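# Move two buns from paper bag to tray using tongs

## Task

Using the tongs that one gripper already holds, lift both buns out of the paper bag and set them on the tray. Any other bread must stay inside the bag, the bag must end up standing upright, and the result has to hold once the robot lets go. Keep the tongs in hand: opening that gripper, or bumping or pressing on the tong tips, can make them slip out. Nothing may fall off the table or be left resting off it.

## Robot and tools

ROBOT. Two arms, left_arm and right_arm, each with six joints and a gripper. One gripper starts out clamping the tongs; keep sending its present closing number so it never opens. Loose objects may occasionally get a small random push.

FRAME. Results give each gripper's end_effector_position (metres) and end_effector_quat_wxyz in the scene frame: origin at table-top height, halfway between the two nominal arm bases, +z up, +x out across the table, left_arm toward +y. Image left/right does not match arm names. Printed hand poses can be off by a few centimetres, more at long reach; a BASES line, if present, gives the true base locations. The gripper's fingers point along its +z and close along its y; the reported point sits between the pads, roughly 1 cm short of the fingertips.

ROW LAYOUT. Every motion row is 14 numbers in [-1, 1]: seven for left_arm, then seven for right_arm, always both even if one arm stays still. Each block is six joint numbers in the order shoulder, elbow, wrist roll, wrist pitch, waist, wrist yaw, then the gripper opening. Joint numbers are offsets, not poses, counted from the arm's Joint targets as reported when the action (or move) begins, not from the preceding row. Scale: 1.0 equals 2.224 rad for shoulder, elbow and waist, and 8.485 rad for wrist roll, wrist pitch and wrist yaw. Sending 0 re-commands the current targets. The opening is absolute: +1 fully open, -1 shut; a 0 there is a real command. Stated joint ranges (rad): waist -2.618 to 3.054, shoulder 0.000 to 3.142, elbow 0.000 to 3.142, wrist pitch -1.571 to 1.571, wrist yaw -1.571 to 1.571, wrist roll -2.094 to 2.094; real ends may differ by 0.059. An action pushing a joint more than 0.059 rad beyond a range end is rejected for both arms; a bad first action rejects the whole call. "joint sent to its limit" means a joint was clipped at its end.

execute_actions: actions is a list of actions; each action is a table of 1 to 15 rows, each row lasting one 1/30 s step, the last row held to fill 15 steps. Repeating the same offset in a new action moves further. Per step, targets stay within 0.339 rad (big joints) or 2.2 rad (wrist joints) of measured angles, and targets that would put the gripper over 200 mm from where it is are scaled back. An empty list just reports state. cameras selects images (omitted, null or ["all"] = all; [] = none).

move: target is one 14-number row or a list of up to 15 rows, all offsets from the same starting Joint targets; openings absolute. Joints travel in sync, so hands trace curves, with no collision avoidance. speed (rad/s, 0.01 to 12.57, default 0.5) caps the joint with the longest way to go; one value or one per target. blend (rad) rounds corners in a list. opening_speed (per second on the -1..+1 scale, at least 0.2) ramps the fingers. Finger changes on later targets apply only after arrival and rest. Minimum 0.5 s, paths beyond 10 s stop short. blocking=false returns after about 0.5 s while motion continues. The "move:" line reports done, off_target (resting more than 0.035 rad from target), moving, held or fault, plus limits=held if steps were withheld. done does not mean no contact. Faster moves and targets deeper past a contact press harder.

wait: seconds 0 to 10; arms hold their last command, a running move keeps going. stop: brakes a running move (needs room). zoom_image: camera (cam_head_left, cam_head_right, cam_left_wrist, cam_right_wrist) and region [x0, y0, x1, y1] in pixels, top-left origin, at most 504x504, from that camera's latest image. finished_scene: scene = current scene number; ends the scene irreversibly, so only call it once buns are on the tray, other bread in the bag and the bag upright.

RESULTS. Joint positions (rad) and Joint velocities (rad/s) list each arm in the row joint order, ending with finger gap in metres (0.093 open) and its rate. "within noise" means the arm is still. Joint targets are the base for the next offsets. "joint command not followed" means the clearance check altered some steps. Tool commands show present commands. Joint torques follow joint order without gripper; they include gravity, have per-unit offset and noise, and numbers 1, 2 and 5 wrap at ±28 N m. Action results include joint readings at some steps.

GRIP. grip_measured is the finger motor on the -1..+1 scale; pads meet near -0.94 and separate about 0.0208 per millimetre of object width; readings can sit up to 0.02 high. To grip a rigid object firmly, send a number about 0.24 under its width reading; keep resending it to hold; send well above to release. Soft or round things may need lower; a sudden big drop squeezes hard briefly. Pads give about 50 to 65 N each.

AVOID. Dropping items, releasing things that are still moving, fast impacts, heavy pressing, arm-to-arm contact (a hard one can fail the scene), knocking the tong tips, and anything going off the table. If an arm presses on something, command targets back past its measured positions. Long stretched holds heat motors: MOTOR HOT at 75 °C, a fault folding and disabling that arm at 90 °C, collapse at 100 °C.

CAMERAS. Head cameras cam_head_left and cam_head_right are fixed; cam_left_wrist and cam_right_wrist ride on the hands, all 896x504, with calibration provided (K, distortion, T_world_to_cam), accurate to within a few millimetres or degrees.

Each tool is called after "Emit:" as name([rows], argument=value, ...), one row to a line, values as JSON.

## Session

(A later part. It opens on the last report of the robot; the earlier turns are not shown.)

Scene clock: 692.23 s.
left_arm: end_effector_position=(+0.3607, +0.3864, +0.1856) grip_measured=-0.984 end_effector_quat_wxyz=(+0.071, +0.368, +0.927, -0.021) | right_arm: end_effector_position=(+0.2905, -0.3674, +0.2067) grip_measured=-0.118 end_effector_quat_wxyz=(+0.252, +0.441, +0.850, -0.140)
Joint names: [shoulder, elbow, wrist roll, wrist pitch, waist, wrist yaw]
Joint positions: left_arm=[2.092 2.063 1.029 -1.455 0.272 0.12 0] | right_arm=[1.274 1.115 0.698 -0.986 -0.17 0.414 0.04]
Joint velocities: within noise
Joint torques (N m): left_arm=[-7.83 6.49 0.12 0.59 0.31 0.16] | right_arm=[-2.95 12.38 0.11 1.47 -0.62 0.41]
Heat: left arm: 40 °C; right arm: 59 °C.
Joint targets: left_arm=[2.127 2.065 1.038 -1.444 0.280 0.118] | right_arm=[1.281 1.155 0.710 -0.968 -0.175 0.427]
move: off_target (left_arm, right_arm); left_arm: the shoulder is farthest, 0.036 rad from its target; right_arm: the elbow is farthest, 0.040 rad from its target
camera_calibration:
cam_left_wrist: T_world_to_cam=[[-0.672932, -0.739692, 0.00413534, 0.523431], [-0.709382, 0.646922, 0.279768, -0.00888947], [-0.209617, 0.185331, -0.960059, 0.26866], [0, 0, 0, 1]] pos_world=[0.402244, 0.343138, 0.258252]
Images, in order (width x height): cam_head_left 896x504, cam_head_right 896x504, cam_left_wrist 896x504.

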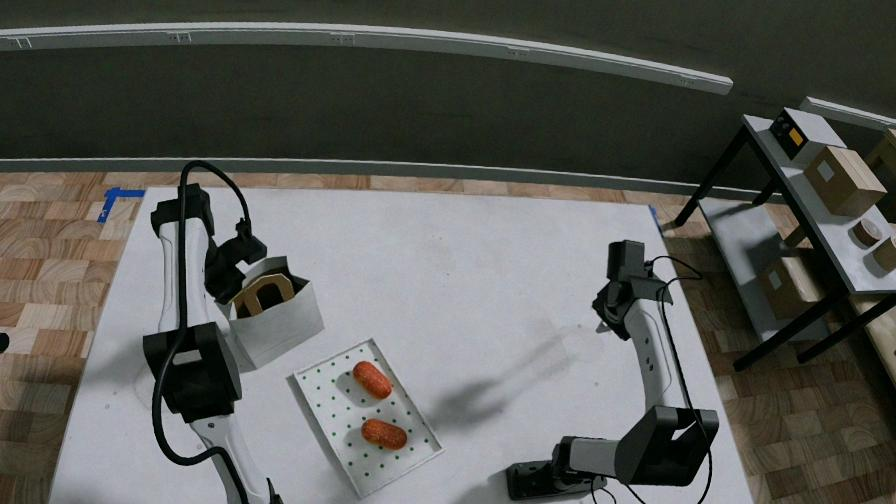

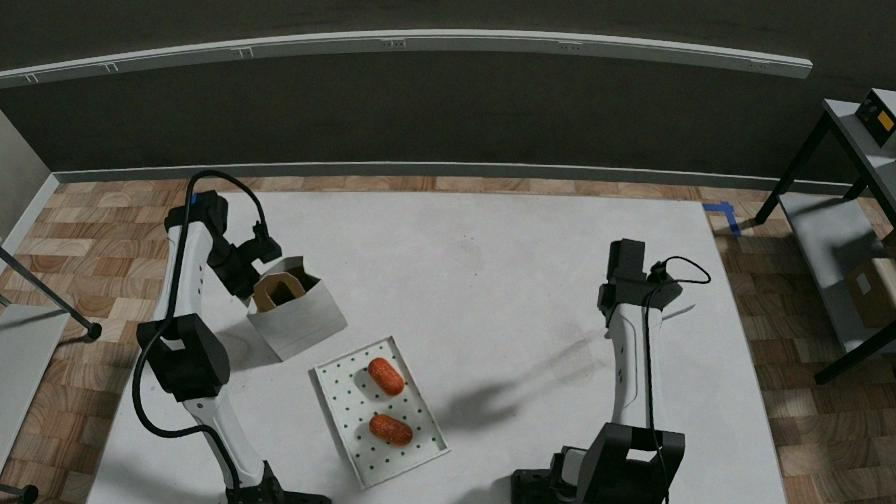

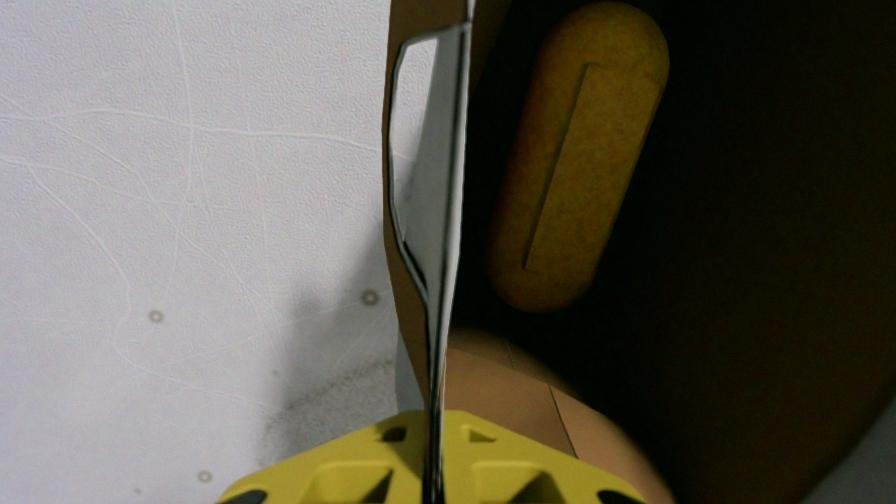

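Emit:
move(target=[0,0,0,0,0,0,-0.5,0,0,0,0,0,0,-0.1168], speed=0.1, opening_speed=0.3, cameras=["cam_head_left", "cam_head_right", "cam_left_wrist"])

Emit:
zoom_image(camera="cam_head_left", region=[190, 220, 430, 420])

Scene clock: 703.40 s.
left_arm: end_effector_position=(+0.3610, +0.3898, +0.1772) grip_measured=-0.503 end_effector_quat_wxyz=(+0.063, +0.365, +0.929, -0.026) | right_arm: end_effector_position=(+0.2905, -0.3674, +0.2067) grip_measured=-0.118 end_effector_quat_wxyz=(+0.252, +0.441, +0.850, -0.140)
Joint names: [shoulder, elbow, wrist roll, wrist pitch, waist, wrist yaw]
Joint positions: left_arm=[2.113 2.063 1.03 -1.453 0.28 0.119 0.021] | right_arm=[1.274 1.115 0.698 -0.986 -0.17 0.414 0.04]
Joint velocities: within noise
Joint torques (N m): left_arm=[-9.62 6.46 0.12 0.49 -0.31 0.18] | right_arm=[-2.95 12.4 0.11 1.47 -0.62 0.4]
Heat: left arm: 42 °C; right arm: 59 °C.
Joint targets: left_arm=[2.128 2.065 1.037 -1.444 0.280 0.118] | right_arm=[1.281 1.155 0.710 -0.968 -0.175 0.427]
move: off_target (right_arm); right_arm: the elbow is farthest, 0.040 rad from its target
camera_calibration:
cam_left_wrist: T_world_to_cam=[[-0.66811, -0.743796, 0.0199044, 0.523319], [-0.708004, 0.643732, 0.290412, -0.00963772], [-0.22882, 0.179935, -0.956695, 0.268423], [0, 0, 0, 1]] pos_world=[0.404232, 0.347148, 0.249182]
Images, in order (width x height): cam_head_left 896x504, cam_head_right 896x504, cam_left_wrist 896x504.

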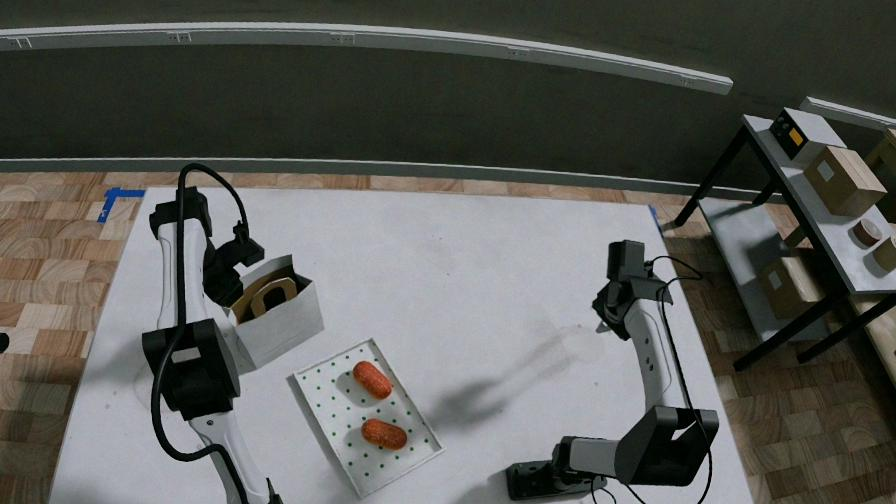

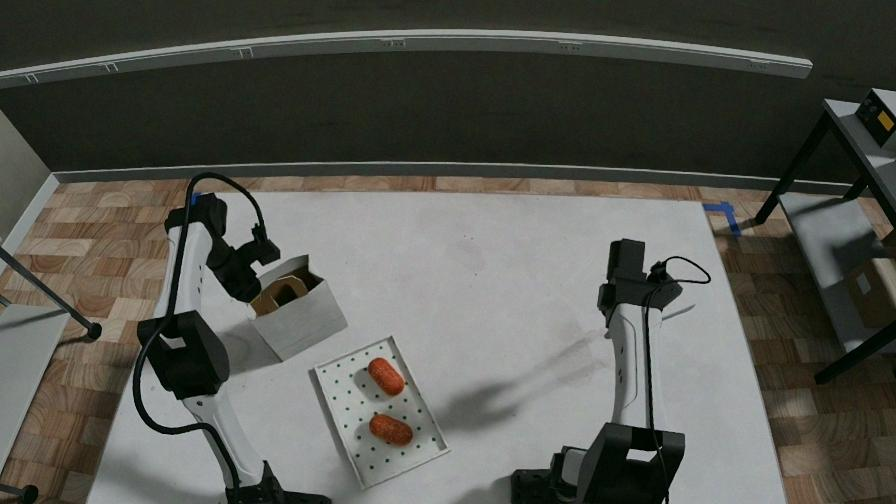

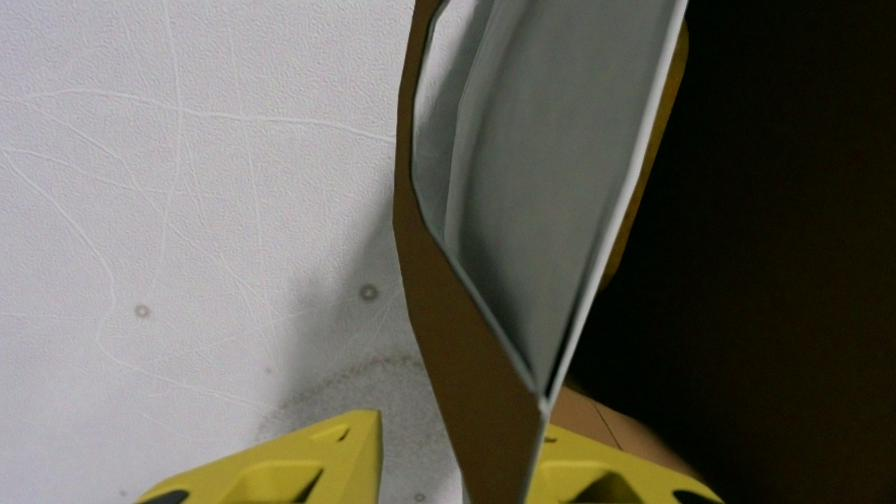

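Scaled by 2.100 from the camera's 896x504 image, which has a finer 1280x720 frame.

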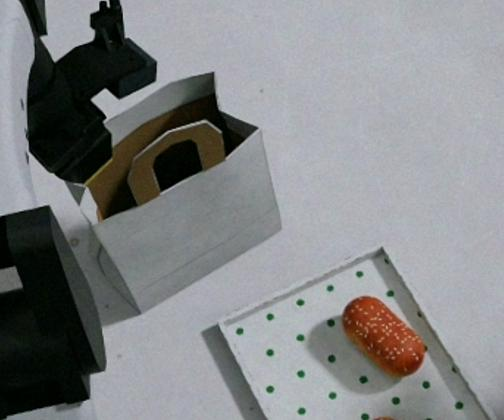

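Emit:
move(target=[0,0,0,0,0,0,0.0,0,0,0,0,0,0,-0.1168], speed=0.1, opening_speed=0.4, cameras=["cam_head_left", "cam_head_right", "cam_left_wrist"])

Emit:
zoom_image(camera="cam_head_left", region=[190, 220, 430, 420])

Emit:
zoom_image(camera="cam_head_right", region=[200, 220, 440, 420])

Scene clock: 707.23 s.
left_arm: end_effector_position=(+0.3610, +0.3898, +0.1772) grip_measured=-0.003 end_effector_quat_wxyz=(+0.063, +0.365, +0.929, -0.026) | right_arm: end_effector_position=(+0.2905, -0.3674, +0.2067) grip_measured=-0.118 end_effector_quat_wxyz=(+0.252, +0.441, +0.850, -0.140)
Joint names: [shoulder, elbow, wrist roll, wrist pitch, waist, wrist yaw]
Joint positions: left_arm=[2.113 2.063 1.03 -1.453 0.28 0.119 0.045] | right_arm=[1.274 1.115 0.698 -0.986 -0.17 0.414 0.04]
Joint velocities: within noise
Joint torques (N m): left_arm=[-9.68 6.45 0.11 0.49 -0.31 0.17] | right_arm=[-2.95 12.37 0.11 1.47 -0.66 0.4]
Heat: left arm: 43 °C; right arm: 59 °C.
Joint targets: left_arm=[2.128 2.065 1.037 -1.444 0.280 0.118] | right_arm=[1.281 1.155 0.710 -0.968 -0.175 0.427]
move: off_target (right_arm); right_arm: the elbow is farthest, 0.040 rad from its target
camera_calibration:
cam_left_wrist: T_world_to_cam=[[-0.66811, -0.743796, 0.0199044, 0.523319], [-0.708004, 0.643732, 0.290412, -0.00963772], [-0.22882, 0.179935, -0.956695, 0.268423], [0, 0, 0, 1]] pos_world=[0.404232, 0.347148, 0.249182]
Images, in order (width x height): cam_head_left 896x504, cam_head_right 896x504, cam_left_wrist 896x504.

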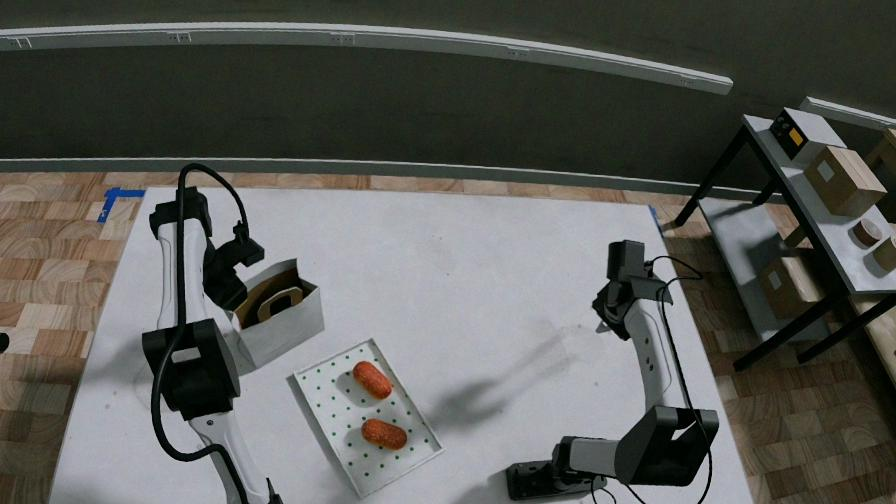

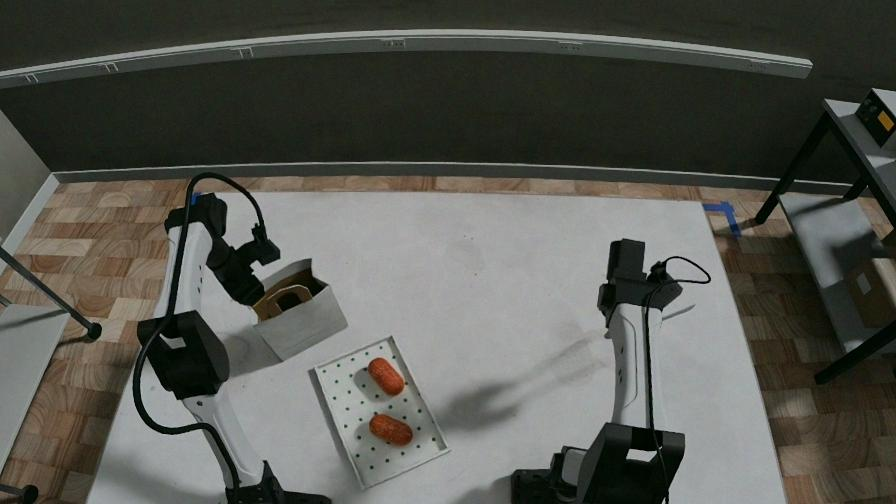

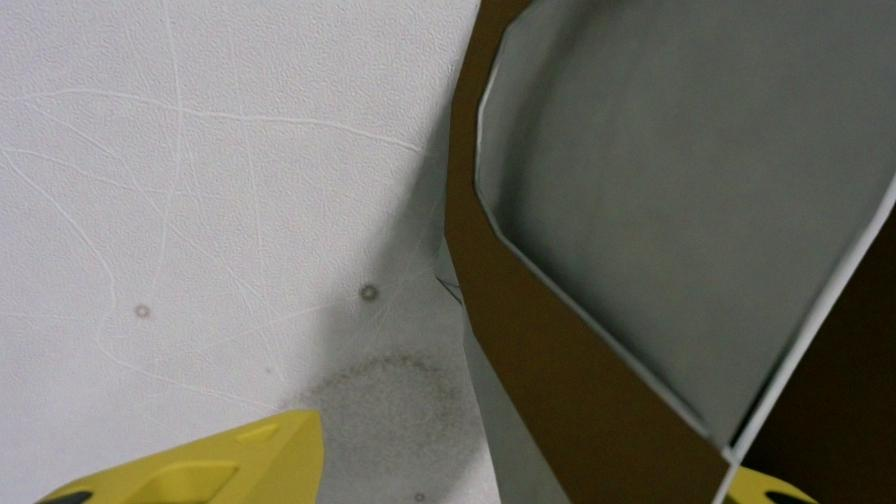

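Scaled by 2.100 from the camera's 896x504 image, which has a finer 1280x720 frame.

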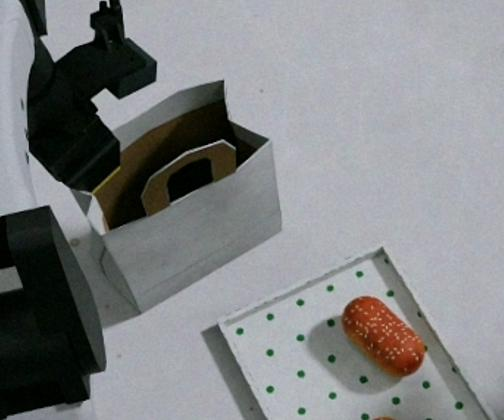

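Scaled by 2.100 from the camera's 896x504 image, which has a finer 1280x720 frame.

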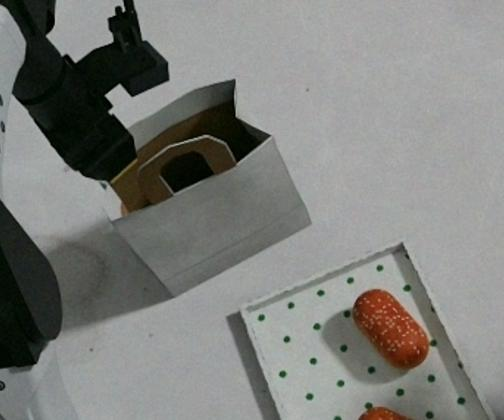

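Emit:
zoom_image(camera="cam_left_wrist", region=[380, 150, 780, 504])

Scaled by 1.260 from the camera's 896x504 image, which has a finer 1280x720 frame.

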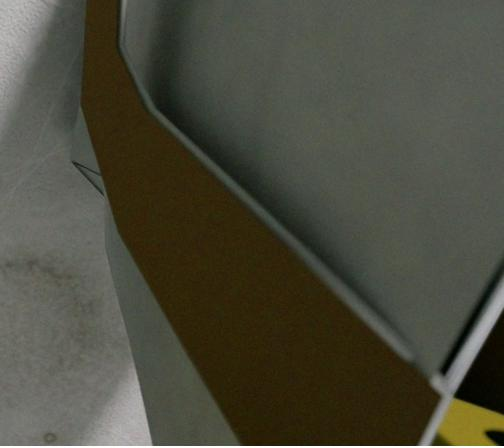

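Emit:
move([
  [-0.0234,0,0,0,0,0,0.0,0,0,0,0,0,0,-0.1168],
  [-0.0598,-0.0598,-0.0039,0.0060,-0.0139,0,0.0,0,0,0,0,0,0,-0.1168],
], speed=[0.15,0.06], cameras=["cam_head_left", "cam_head_right", "cam_left_wrist"])

Emit:
zoom_image(camera="cam_head_left", region=[190, 220, 430, 420])

Emit:
zoom_image(camera="cam_head_right", region=[200, 220, 440, 420])

Scene clock: 731.20 s.
left_arm: end_effector_position=(+0.3480, +0.3751, +0.1766) grip_measured=-0.003 end_effector_quat_wxyz=(+0.063, +0.368, +0.927, -0.027) | right_arm: end_effector_position=(+0.2905, -0.3674, +0.2067) grip_measured=-0.118 end_effector_quat_wxyz=(+0.252, +0.441, +0.850, -0.140)
Joint names: [shoulder, elbow, wrist roll, wrist pitch, waist, wrist yaw]
Joint positions: left_arm=[2.033 1.94 1.011 -1.408 0.254 0.119 0.045] | right_arm=[1.274 1.115 0.698 -0.986 -0.17 0.414 0.04]
Joint velocities: within noise
Joint torques (N m): left_arm=[-13.44 5.64 0 0.52 -0.69 0.17] | right_arm=[-2.97 12.4 0.11 1.46 -0.64 0.41]
Heat: left arm: 46 °C; right arm: 60 °C.
Joint targets: left_arm=[1.995 1.932 1.005 -1.393 0.249 0.118] | right_arm=[1.281 1.155 0.710 -0.968 -0.175 0.427]
move: off_target (left_arm, right_arm); left_arm: the shoulder is farthest, 0.038 rad from its target; right_arm: the elbow is farthest, 0.040 rad from its target
camera_calibration:
cam_left_wrist: T_world_to_cam=[[-0.673394, -0.738996, 0.0206325, 0.503657], [-0.703492, 0.649122, 0.289377, -0.0126287], [-0.227242, 0.18035, -0.956993, 0.266898], [0, 0, 0, 1]] pos_world=[0.390926, 0.332263, 0.248682]
Images, in order (width x height): cam_head_left 896x504, cam_head_right 896x504, cam_left_wrist 896x504.

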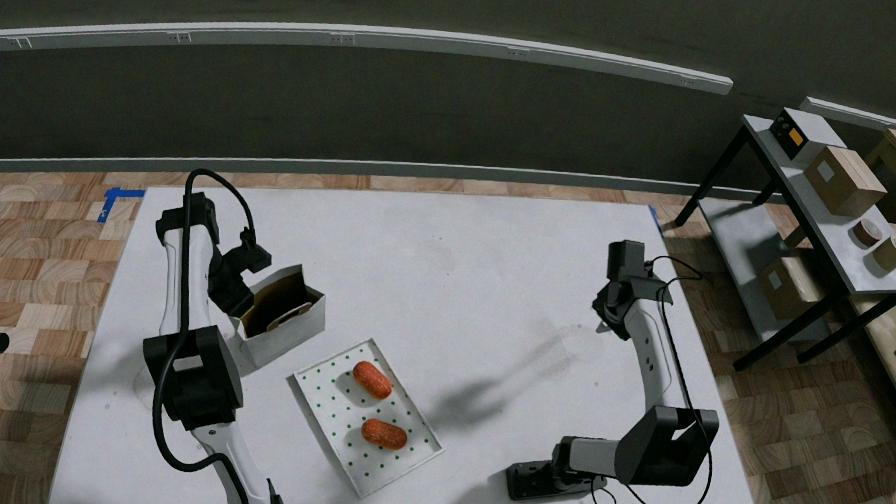

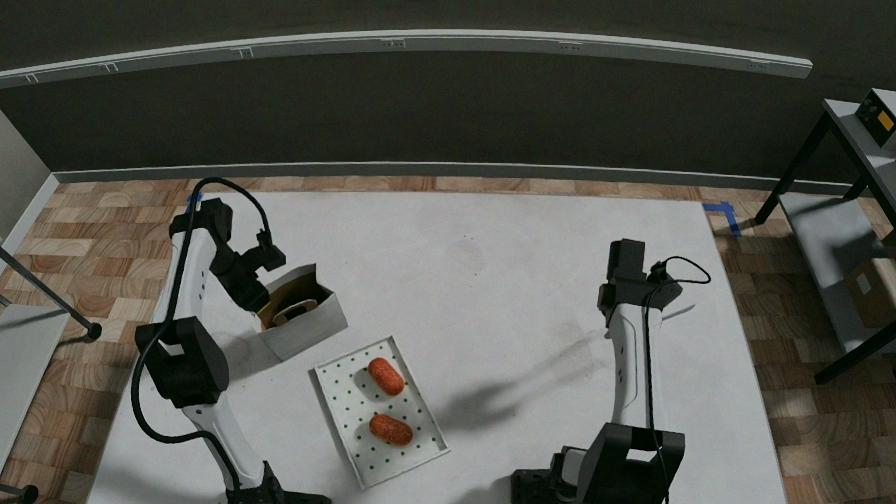

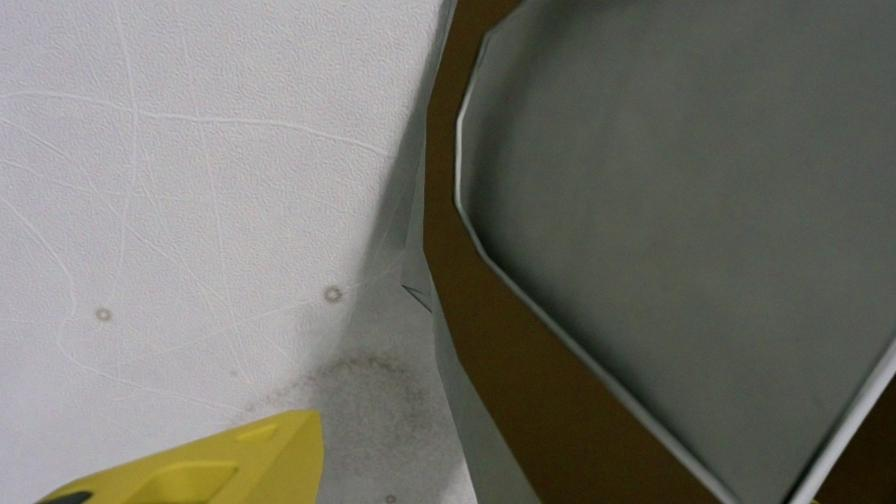

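Scaled by 2.100 from the camera's 896x504 image, which has a finer 1280x720 frame.

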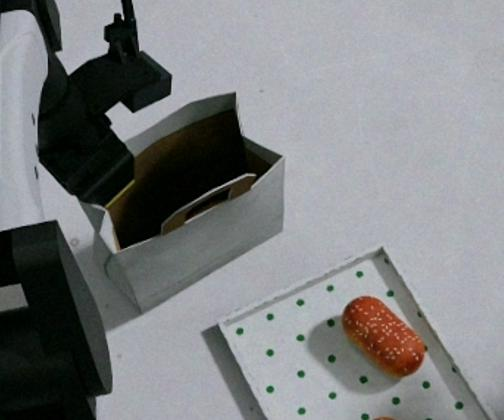

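Scaled by 2.100 from the camera's 896x504 image, which has a finer 1280x720 frame.

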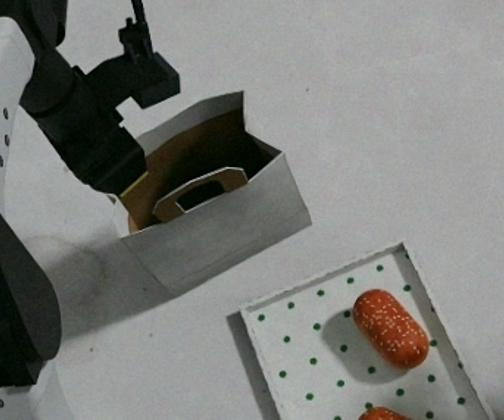

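Emit:
move([
  [0.0216,0.0148,0,0,0,0,0.0,0,0,0,0,0,0,-0.1168],
  [0.0598,0.0710,0.0038,-0.0085,0.0157,0,0.0,0,0,0,0,0,0,-0.1168],
  [0.0598,0.0710,0.0038,-0.0085,0.0157,0,-0.45,0,0,0,0,0,0,-0.1168],
], speed=[0.15,0.07,0.1], opening_speed=0.3, cameras=["cam_head_left", "cam_head_right", "cam_left_wrist"])

Emit:
zoom_image(camera="cam_head_left", region=[190, 220, 430, 420])

Emit:
zoom_image(camera="cam_head_right", region=[200, 220, 440, 420])

Scene clock: 765.80 s.
left_arm: end_effector_position=(+0.3624, +0.3899, +0.1783) grip_measured=-0.447 end_effector_quat_wxyz=(+0.066, +0.365, +0.928, -0.024) | right_arm: end_effector_position=(+0.2905, -0.3674, +0.2067) grip_measured=-0.118 end_effector_quat_wxyz=(+0.252, +0.441, +0.850, -0.140)
Joint names: [shoulder, elbow, wrist roll, wrist pitch, waist, wrist yaw]
Joint positions: left_arm=[2.112 2.066 1.03 -1.45 0.279 0.119 0.024] | right_arm=[1.274 1.115 0.698 -0.986 -0.17 0.414 0.04]
Joint velocities: within noise
Joint torques (N m): left_arm=[-9.66 8.4 0.11 0.22 0.1 0.18] | right_arm=[-2.97 12.4 0.11 1.47 -0.61 0.4]
Heat: left arm: 52 °C; right arm: 61 °C.
Joint targets: left_arm=[2.127 2.090 1.037 -1.465 0.284 0.118] | right_arm=[1.281 1.155 0.710 -0.968 -0.175 0.427]
move: off_target (right_arm); right_arm: the elbow is farthest, 0.040 rad from its target
camera_calibration:
cam_left_wrist: T_world_to_cam=[[-0.668231, -0.743819, 0.0141817, 0.525424], [-0.709864, 0.6432, 0.28703, -0.00756251], [-0.22262, 0.181736, -0.957816, 0.26712], [0, 0, 0, 1]] pos_world=[0.405203, 0.347139, 0.250571]
Images, in order (width x height): cam_head_left 896x504, cam_head_right 896x504, cam_left_wrist 896x504.

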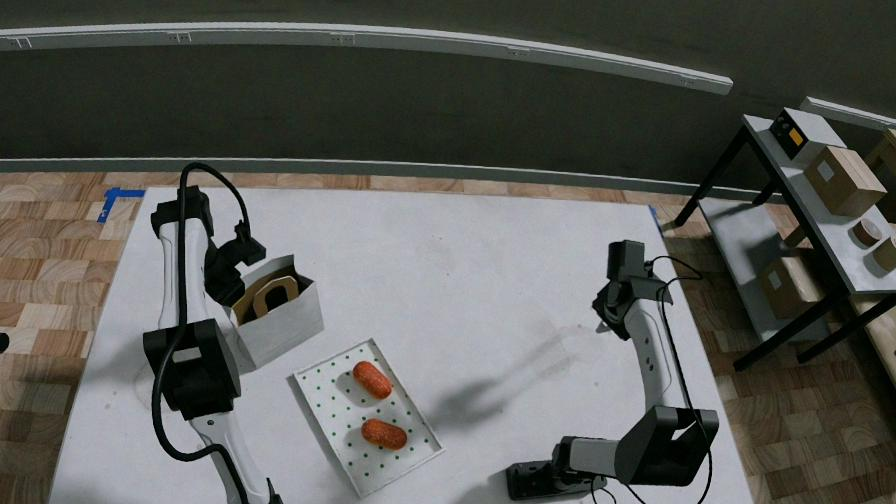

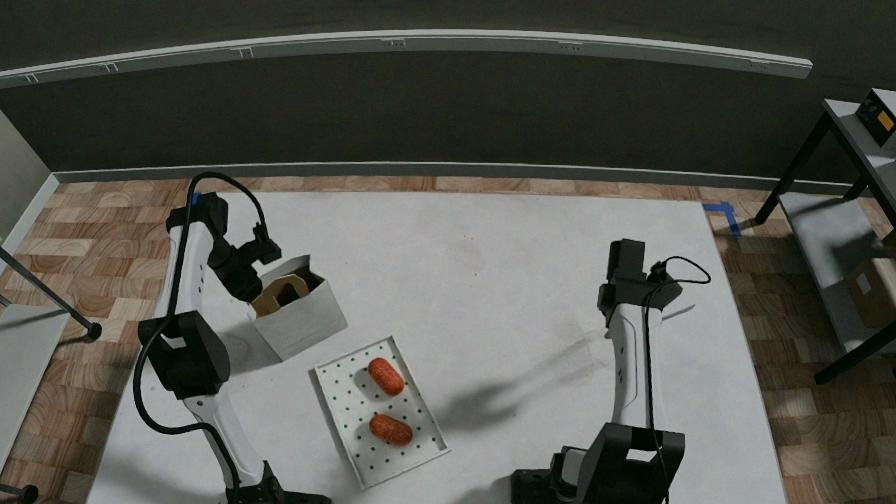

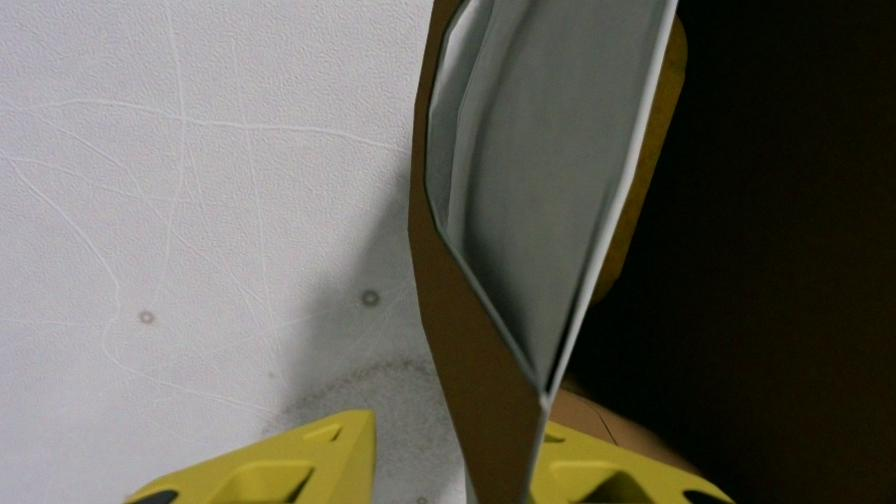

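Scaled by 2.100 from the camera's 896x504 image, which has a finer 1280x720 frame.

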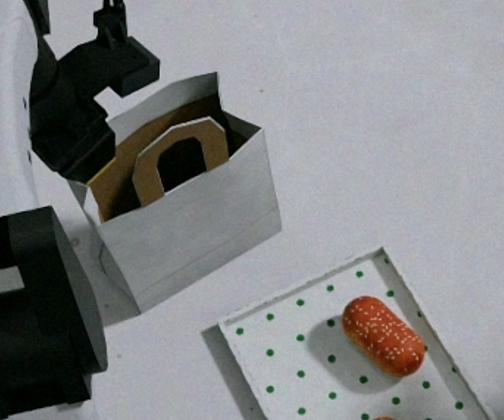

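Scaled by 2.100 from the camera's 896x504 image, which has a finer 1280x720 frame.

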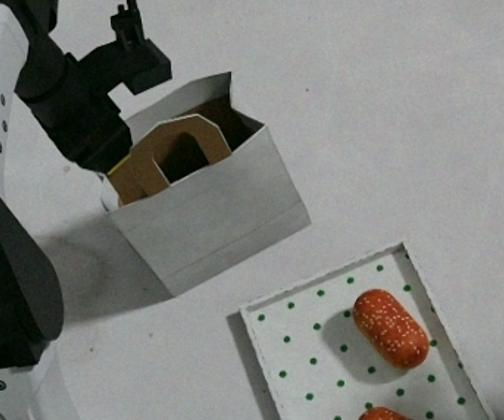

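Emit:
move([
  [-0.0234,-0.0090,0,0.0012,0,0,-0.45,0,0,0,0,0,0,-0.1168],
  [-0.0771,-0.0229,0,0.0078,0,0,-0.45,0,0,0,0,0,0,-0.1168],
], speed=[0.15,0.06], cameras=["cam_head_left", "cam_head_right", "cam_left_wrist"])

Emit:
zoom_image(camera="cam_head_left", region=[190, 220, 430, 420])

Emit:
zoom_image(camera="cam_head_right", region=[200, 220, 440, 420])

Scene clock: 776.77 s.
left_arm: end_effector_position=(+0.3603, +0.3893, +0.2216) grip_measured=-0.447 end_effector_quat_wxyz=(+0.118, +0.367, +0.923, +0.016) | right_arm: end_effector_position=(+0.2905, -0.3674, +0.2067) grip_measured=-0.118 end_effector_quat_wxyz=(+0.252, +0.441, +0.850, -0.140)
Joint names: [shoulder, elbow, wrist roll, wrist pitch, waist, wrist yaw]
Joint positions: left_arm=[1.993 2.046 1.03 -1.417 0.279 0.119 0.024] | right_arm=[1.274 1.115 0.698 -0.986 -0.17 0.414 0.04]
Joint velocities: within noise
Joint torques (N m): left_arm=[-13.04 5.72 0.11 0.91 0.1 0.17] | right_arm=[-2.97 12.4 0.11 1.47 -0.64 0.4]
Heat: left arm: 52 °C; right arm: 61 °C.
Joint targets: left_arm=[1.956 2.039 1.037 -1.399 0.284 0.118] | right_arm=[1.281 1.155 0.710 -0.968 -0.175 0.427]
move: off_target (left_arm, right_arm); left_arm: the shoulder is farthest, 0.038 rad from its target; right_arm: the elbow is farthest, 0.040 rad from its target
camera_calibration:
cam_left_wrist: T_world_to_cam=[[-0.66316, -0.741954, -0.0986043, 0.545406], [-0.741837, 0.634038, 0.218342, 0.00920036], [-0.0994807, 0.217944, -0.970878, 0.252616], [0, 0, 0, 1]] pos_world=[0.393647, 0.343777, 0.29703]
Images, in order (width x height): cam_head_left 896x504, cam_head_right 896x504, cam_left_wrist 896x504.

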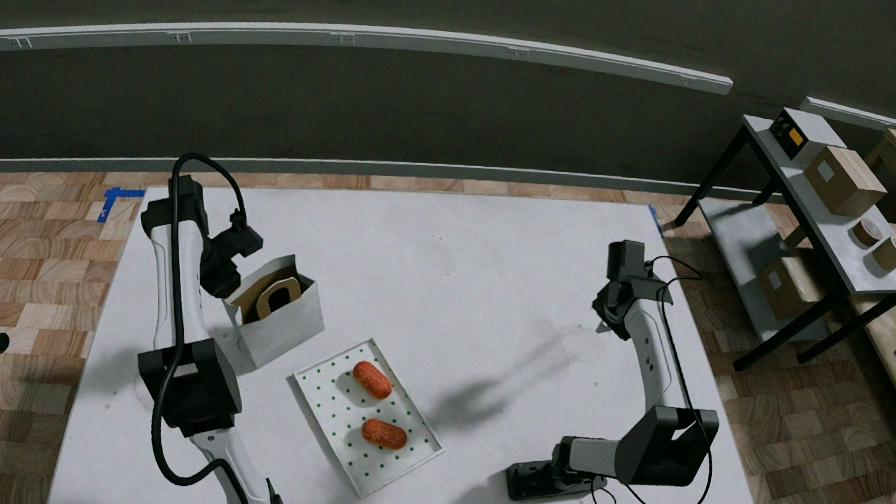

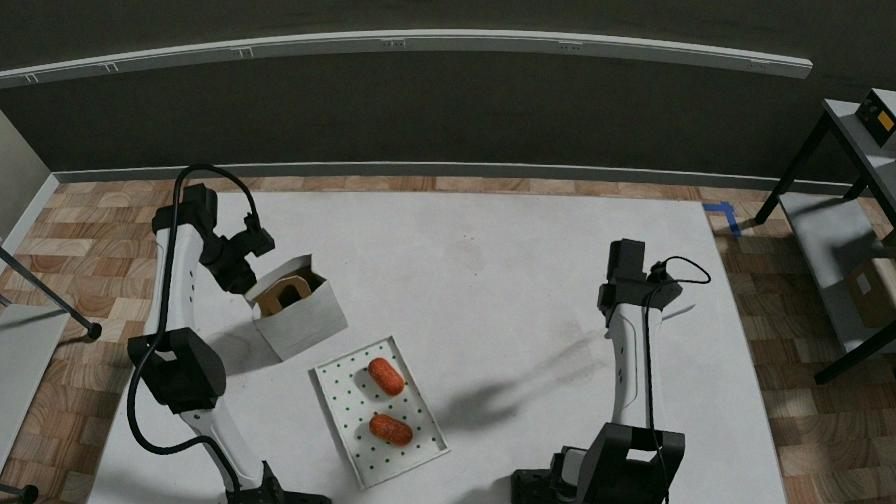

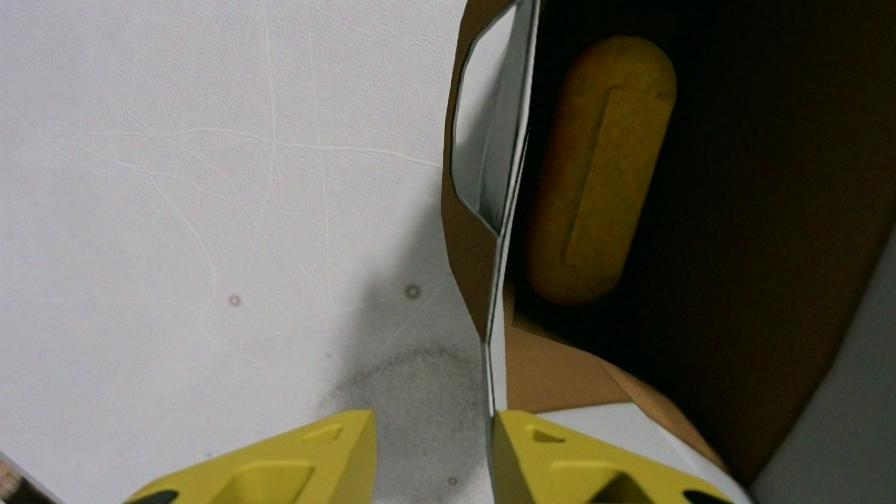

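Scaled by 2.100 from the camera's 896x504 image, which has a finer 1280x720 frame.

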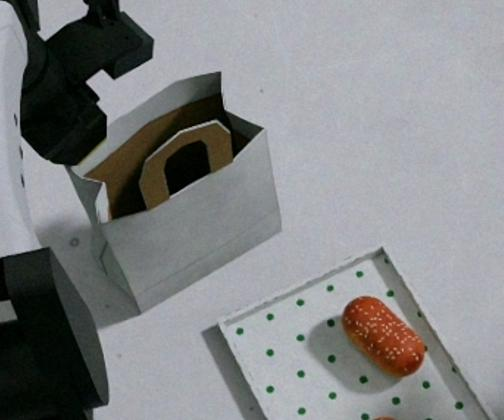

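Scaled by 2.100 from the camera's 896x504 image, which has a finer 1280x720 frame.

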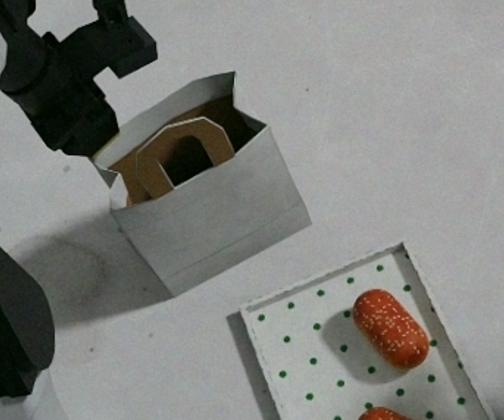

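Emit:
move([
  [-0.0300,0,0,0,0,0,-0.45,0,0,0,0,0,0,-0.1168],
  [-0.1200,0,0,0,0,0,-0.45,0,0,0,0,0,0,-0.1168],
], speed=[0.08,0.2], cameras=["cam_head_left", "cam_head_right", "cam_left_wrist"])

Emit:
zoom_image(camera="cam_head_left", region=[190, 220, 430, 420])

Emit:
zoom_image(camera="cam_head_right", region=[200, 220, 440, 420])

Scene clock: 783.47 s.
left_arm: end_effector_position=(+0.3247, +0.3789, +0.3305) grip_measured=-0.447 end_effector_quat_wxyz=(+0.228, +0.366, +0.896, +0.103) | right_arm: end_effector_position=(+0.2905, -0.3674, +0.2067) grip_measured=-0.118 end_effector_quat_wxyz=(+0.252, +0.441, +0.850, -0.140)
Joint names: [shoulder, elbow, wrist roll, wrist pitch, waist, wrist yaw]
Joint positions: left_arm=[1.71 2.046 1.03 -1.414 0.279 0.119 0.024] | right_arm=[1.274 1.115 0.698 -0.986 -0.17 0.414 0.04]
Joint velocities: within noise
Joint torques (N m): left_arm=[-8.98 5.45 0.09 1.55 0.09 0.16] | right_arm=[-2.93 12.41 0.11 1.47 -0.64 0.4]
Heat: left arm: 53 °C; right arm: 61 °C.
Joint targets: left_arm=[1.689 2.039 1.037 -1.399 0.284 0.118] | right_arm=[1.281 1.155 0.710 -0.968 -0.175 0.427]
move: off_target (right_arm); right_arm: the elbow is farthest, 0.040 rad from its target
camera_calibration:
cam_left_wrist: T_world_to_cam=[[-0.603828, -0.724266, -0.332913, 0.576126], [-0.779946, 0.623041, 0.0591924, 0.0347383], [0.164547, 0.295396, -0.941098, 0.232092], [0, 0, 0, 1]] pos_world=[0.336785, 0.327066, 0.408165]
Images, in order (width x height): cam_head_left 896x504, cam_head_right 896x504, cam_left_wrist 896x504.

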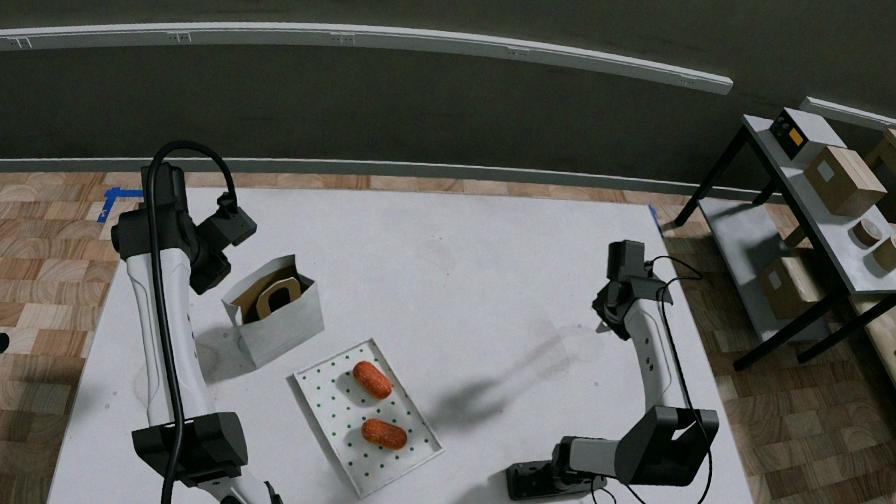

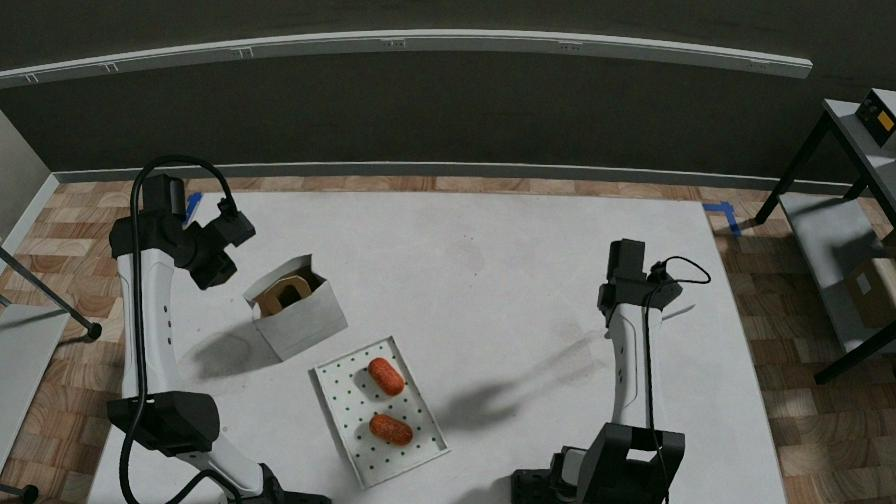

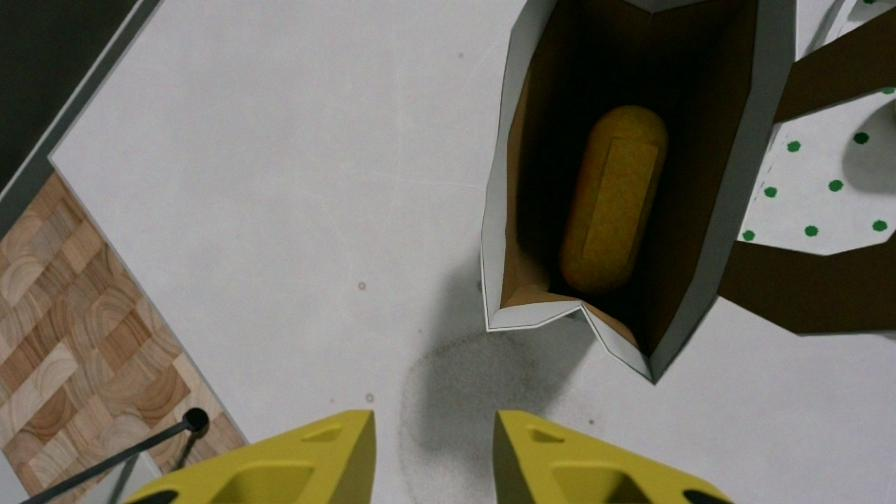

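Scaled by 2.100 from the camera's 896x504 image, which has a finer 1280x720 frame.

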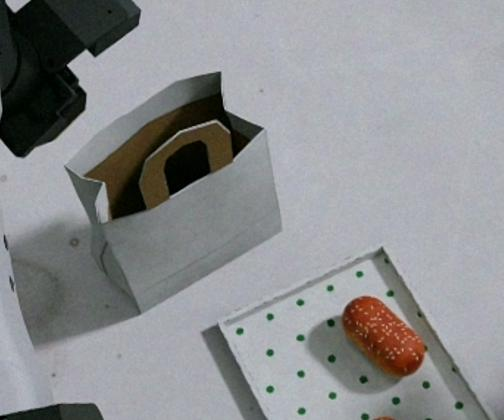

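Scaled by 2.100 from the camera's 896x504 image, which has a finer 1280x720 frame.

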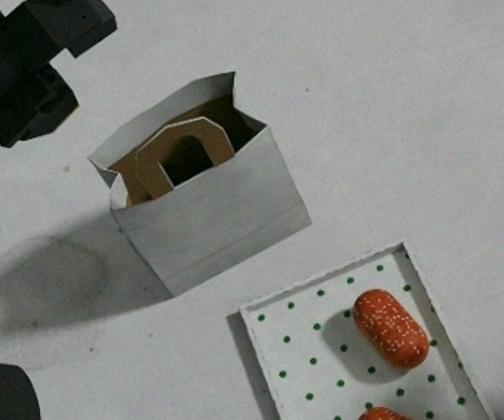

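Emit:
finished_scene(scene=2)

The scene is finished: the task was done.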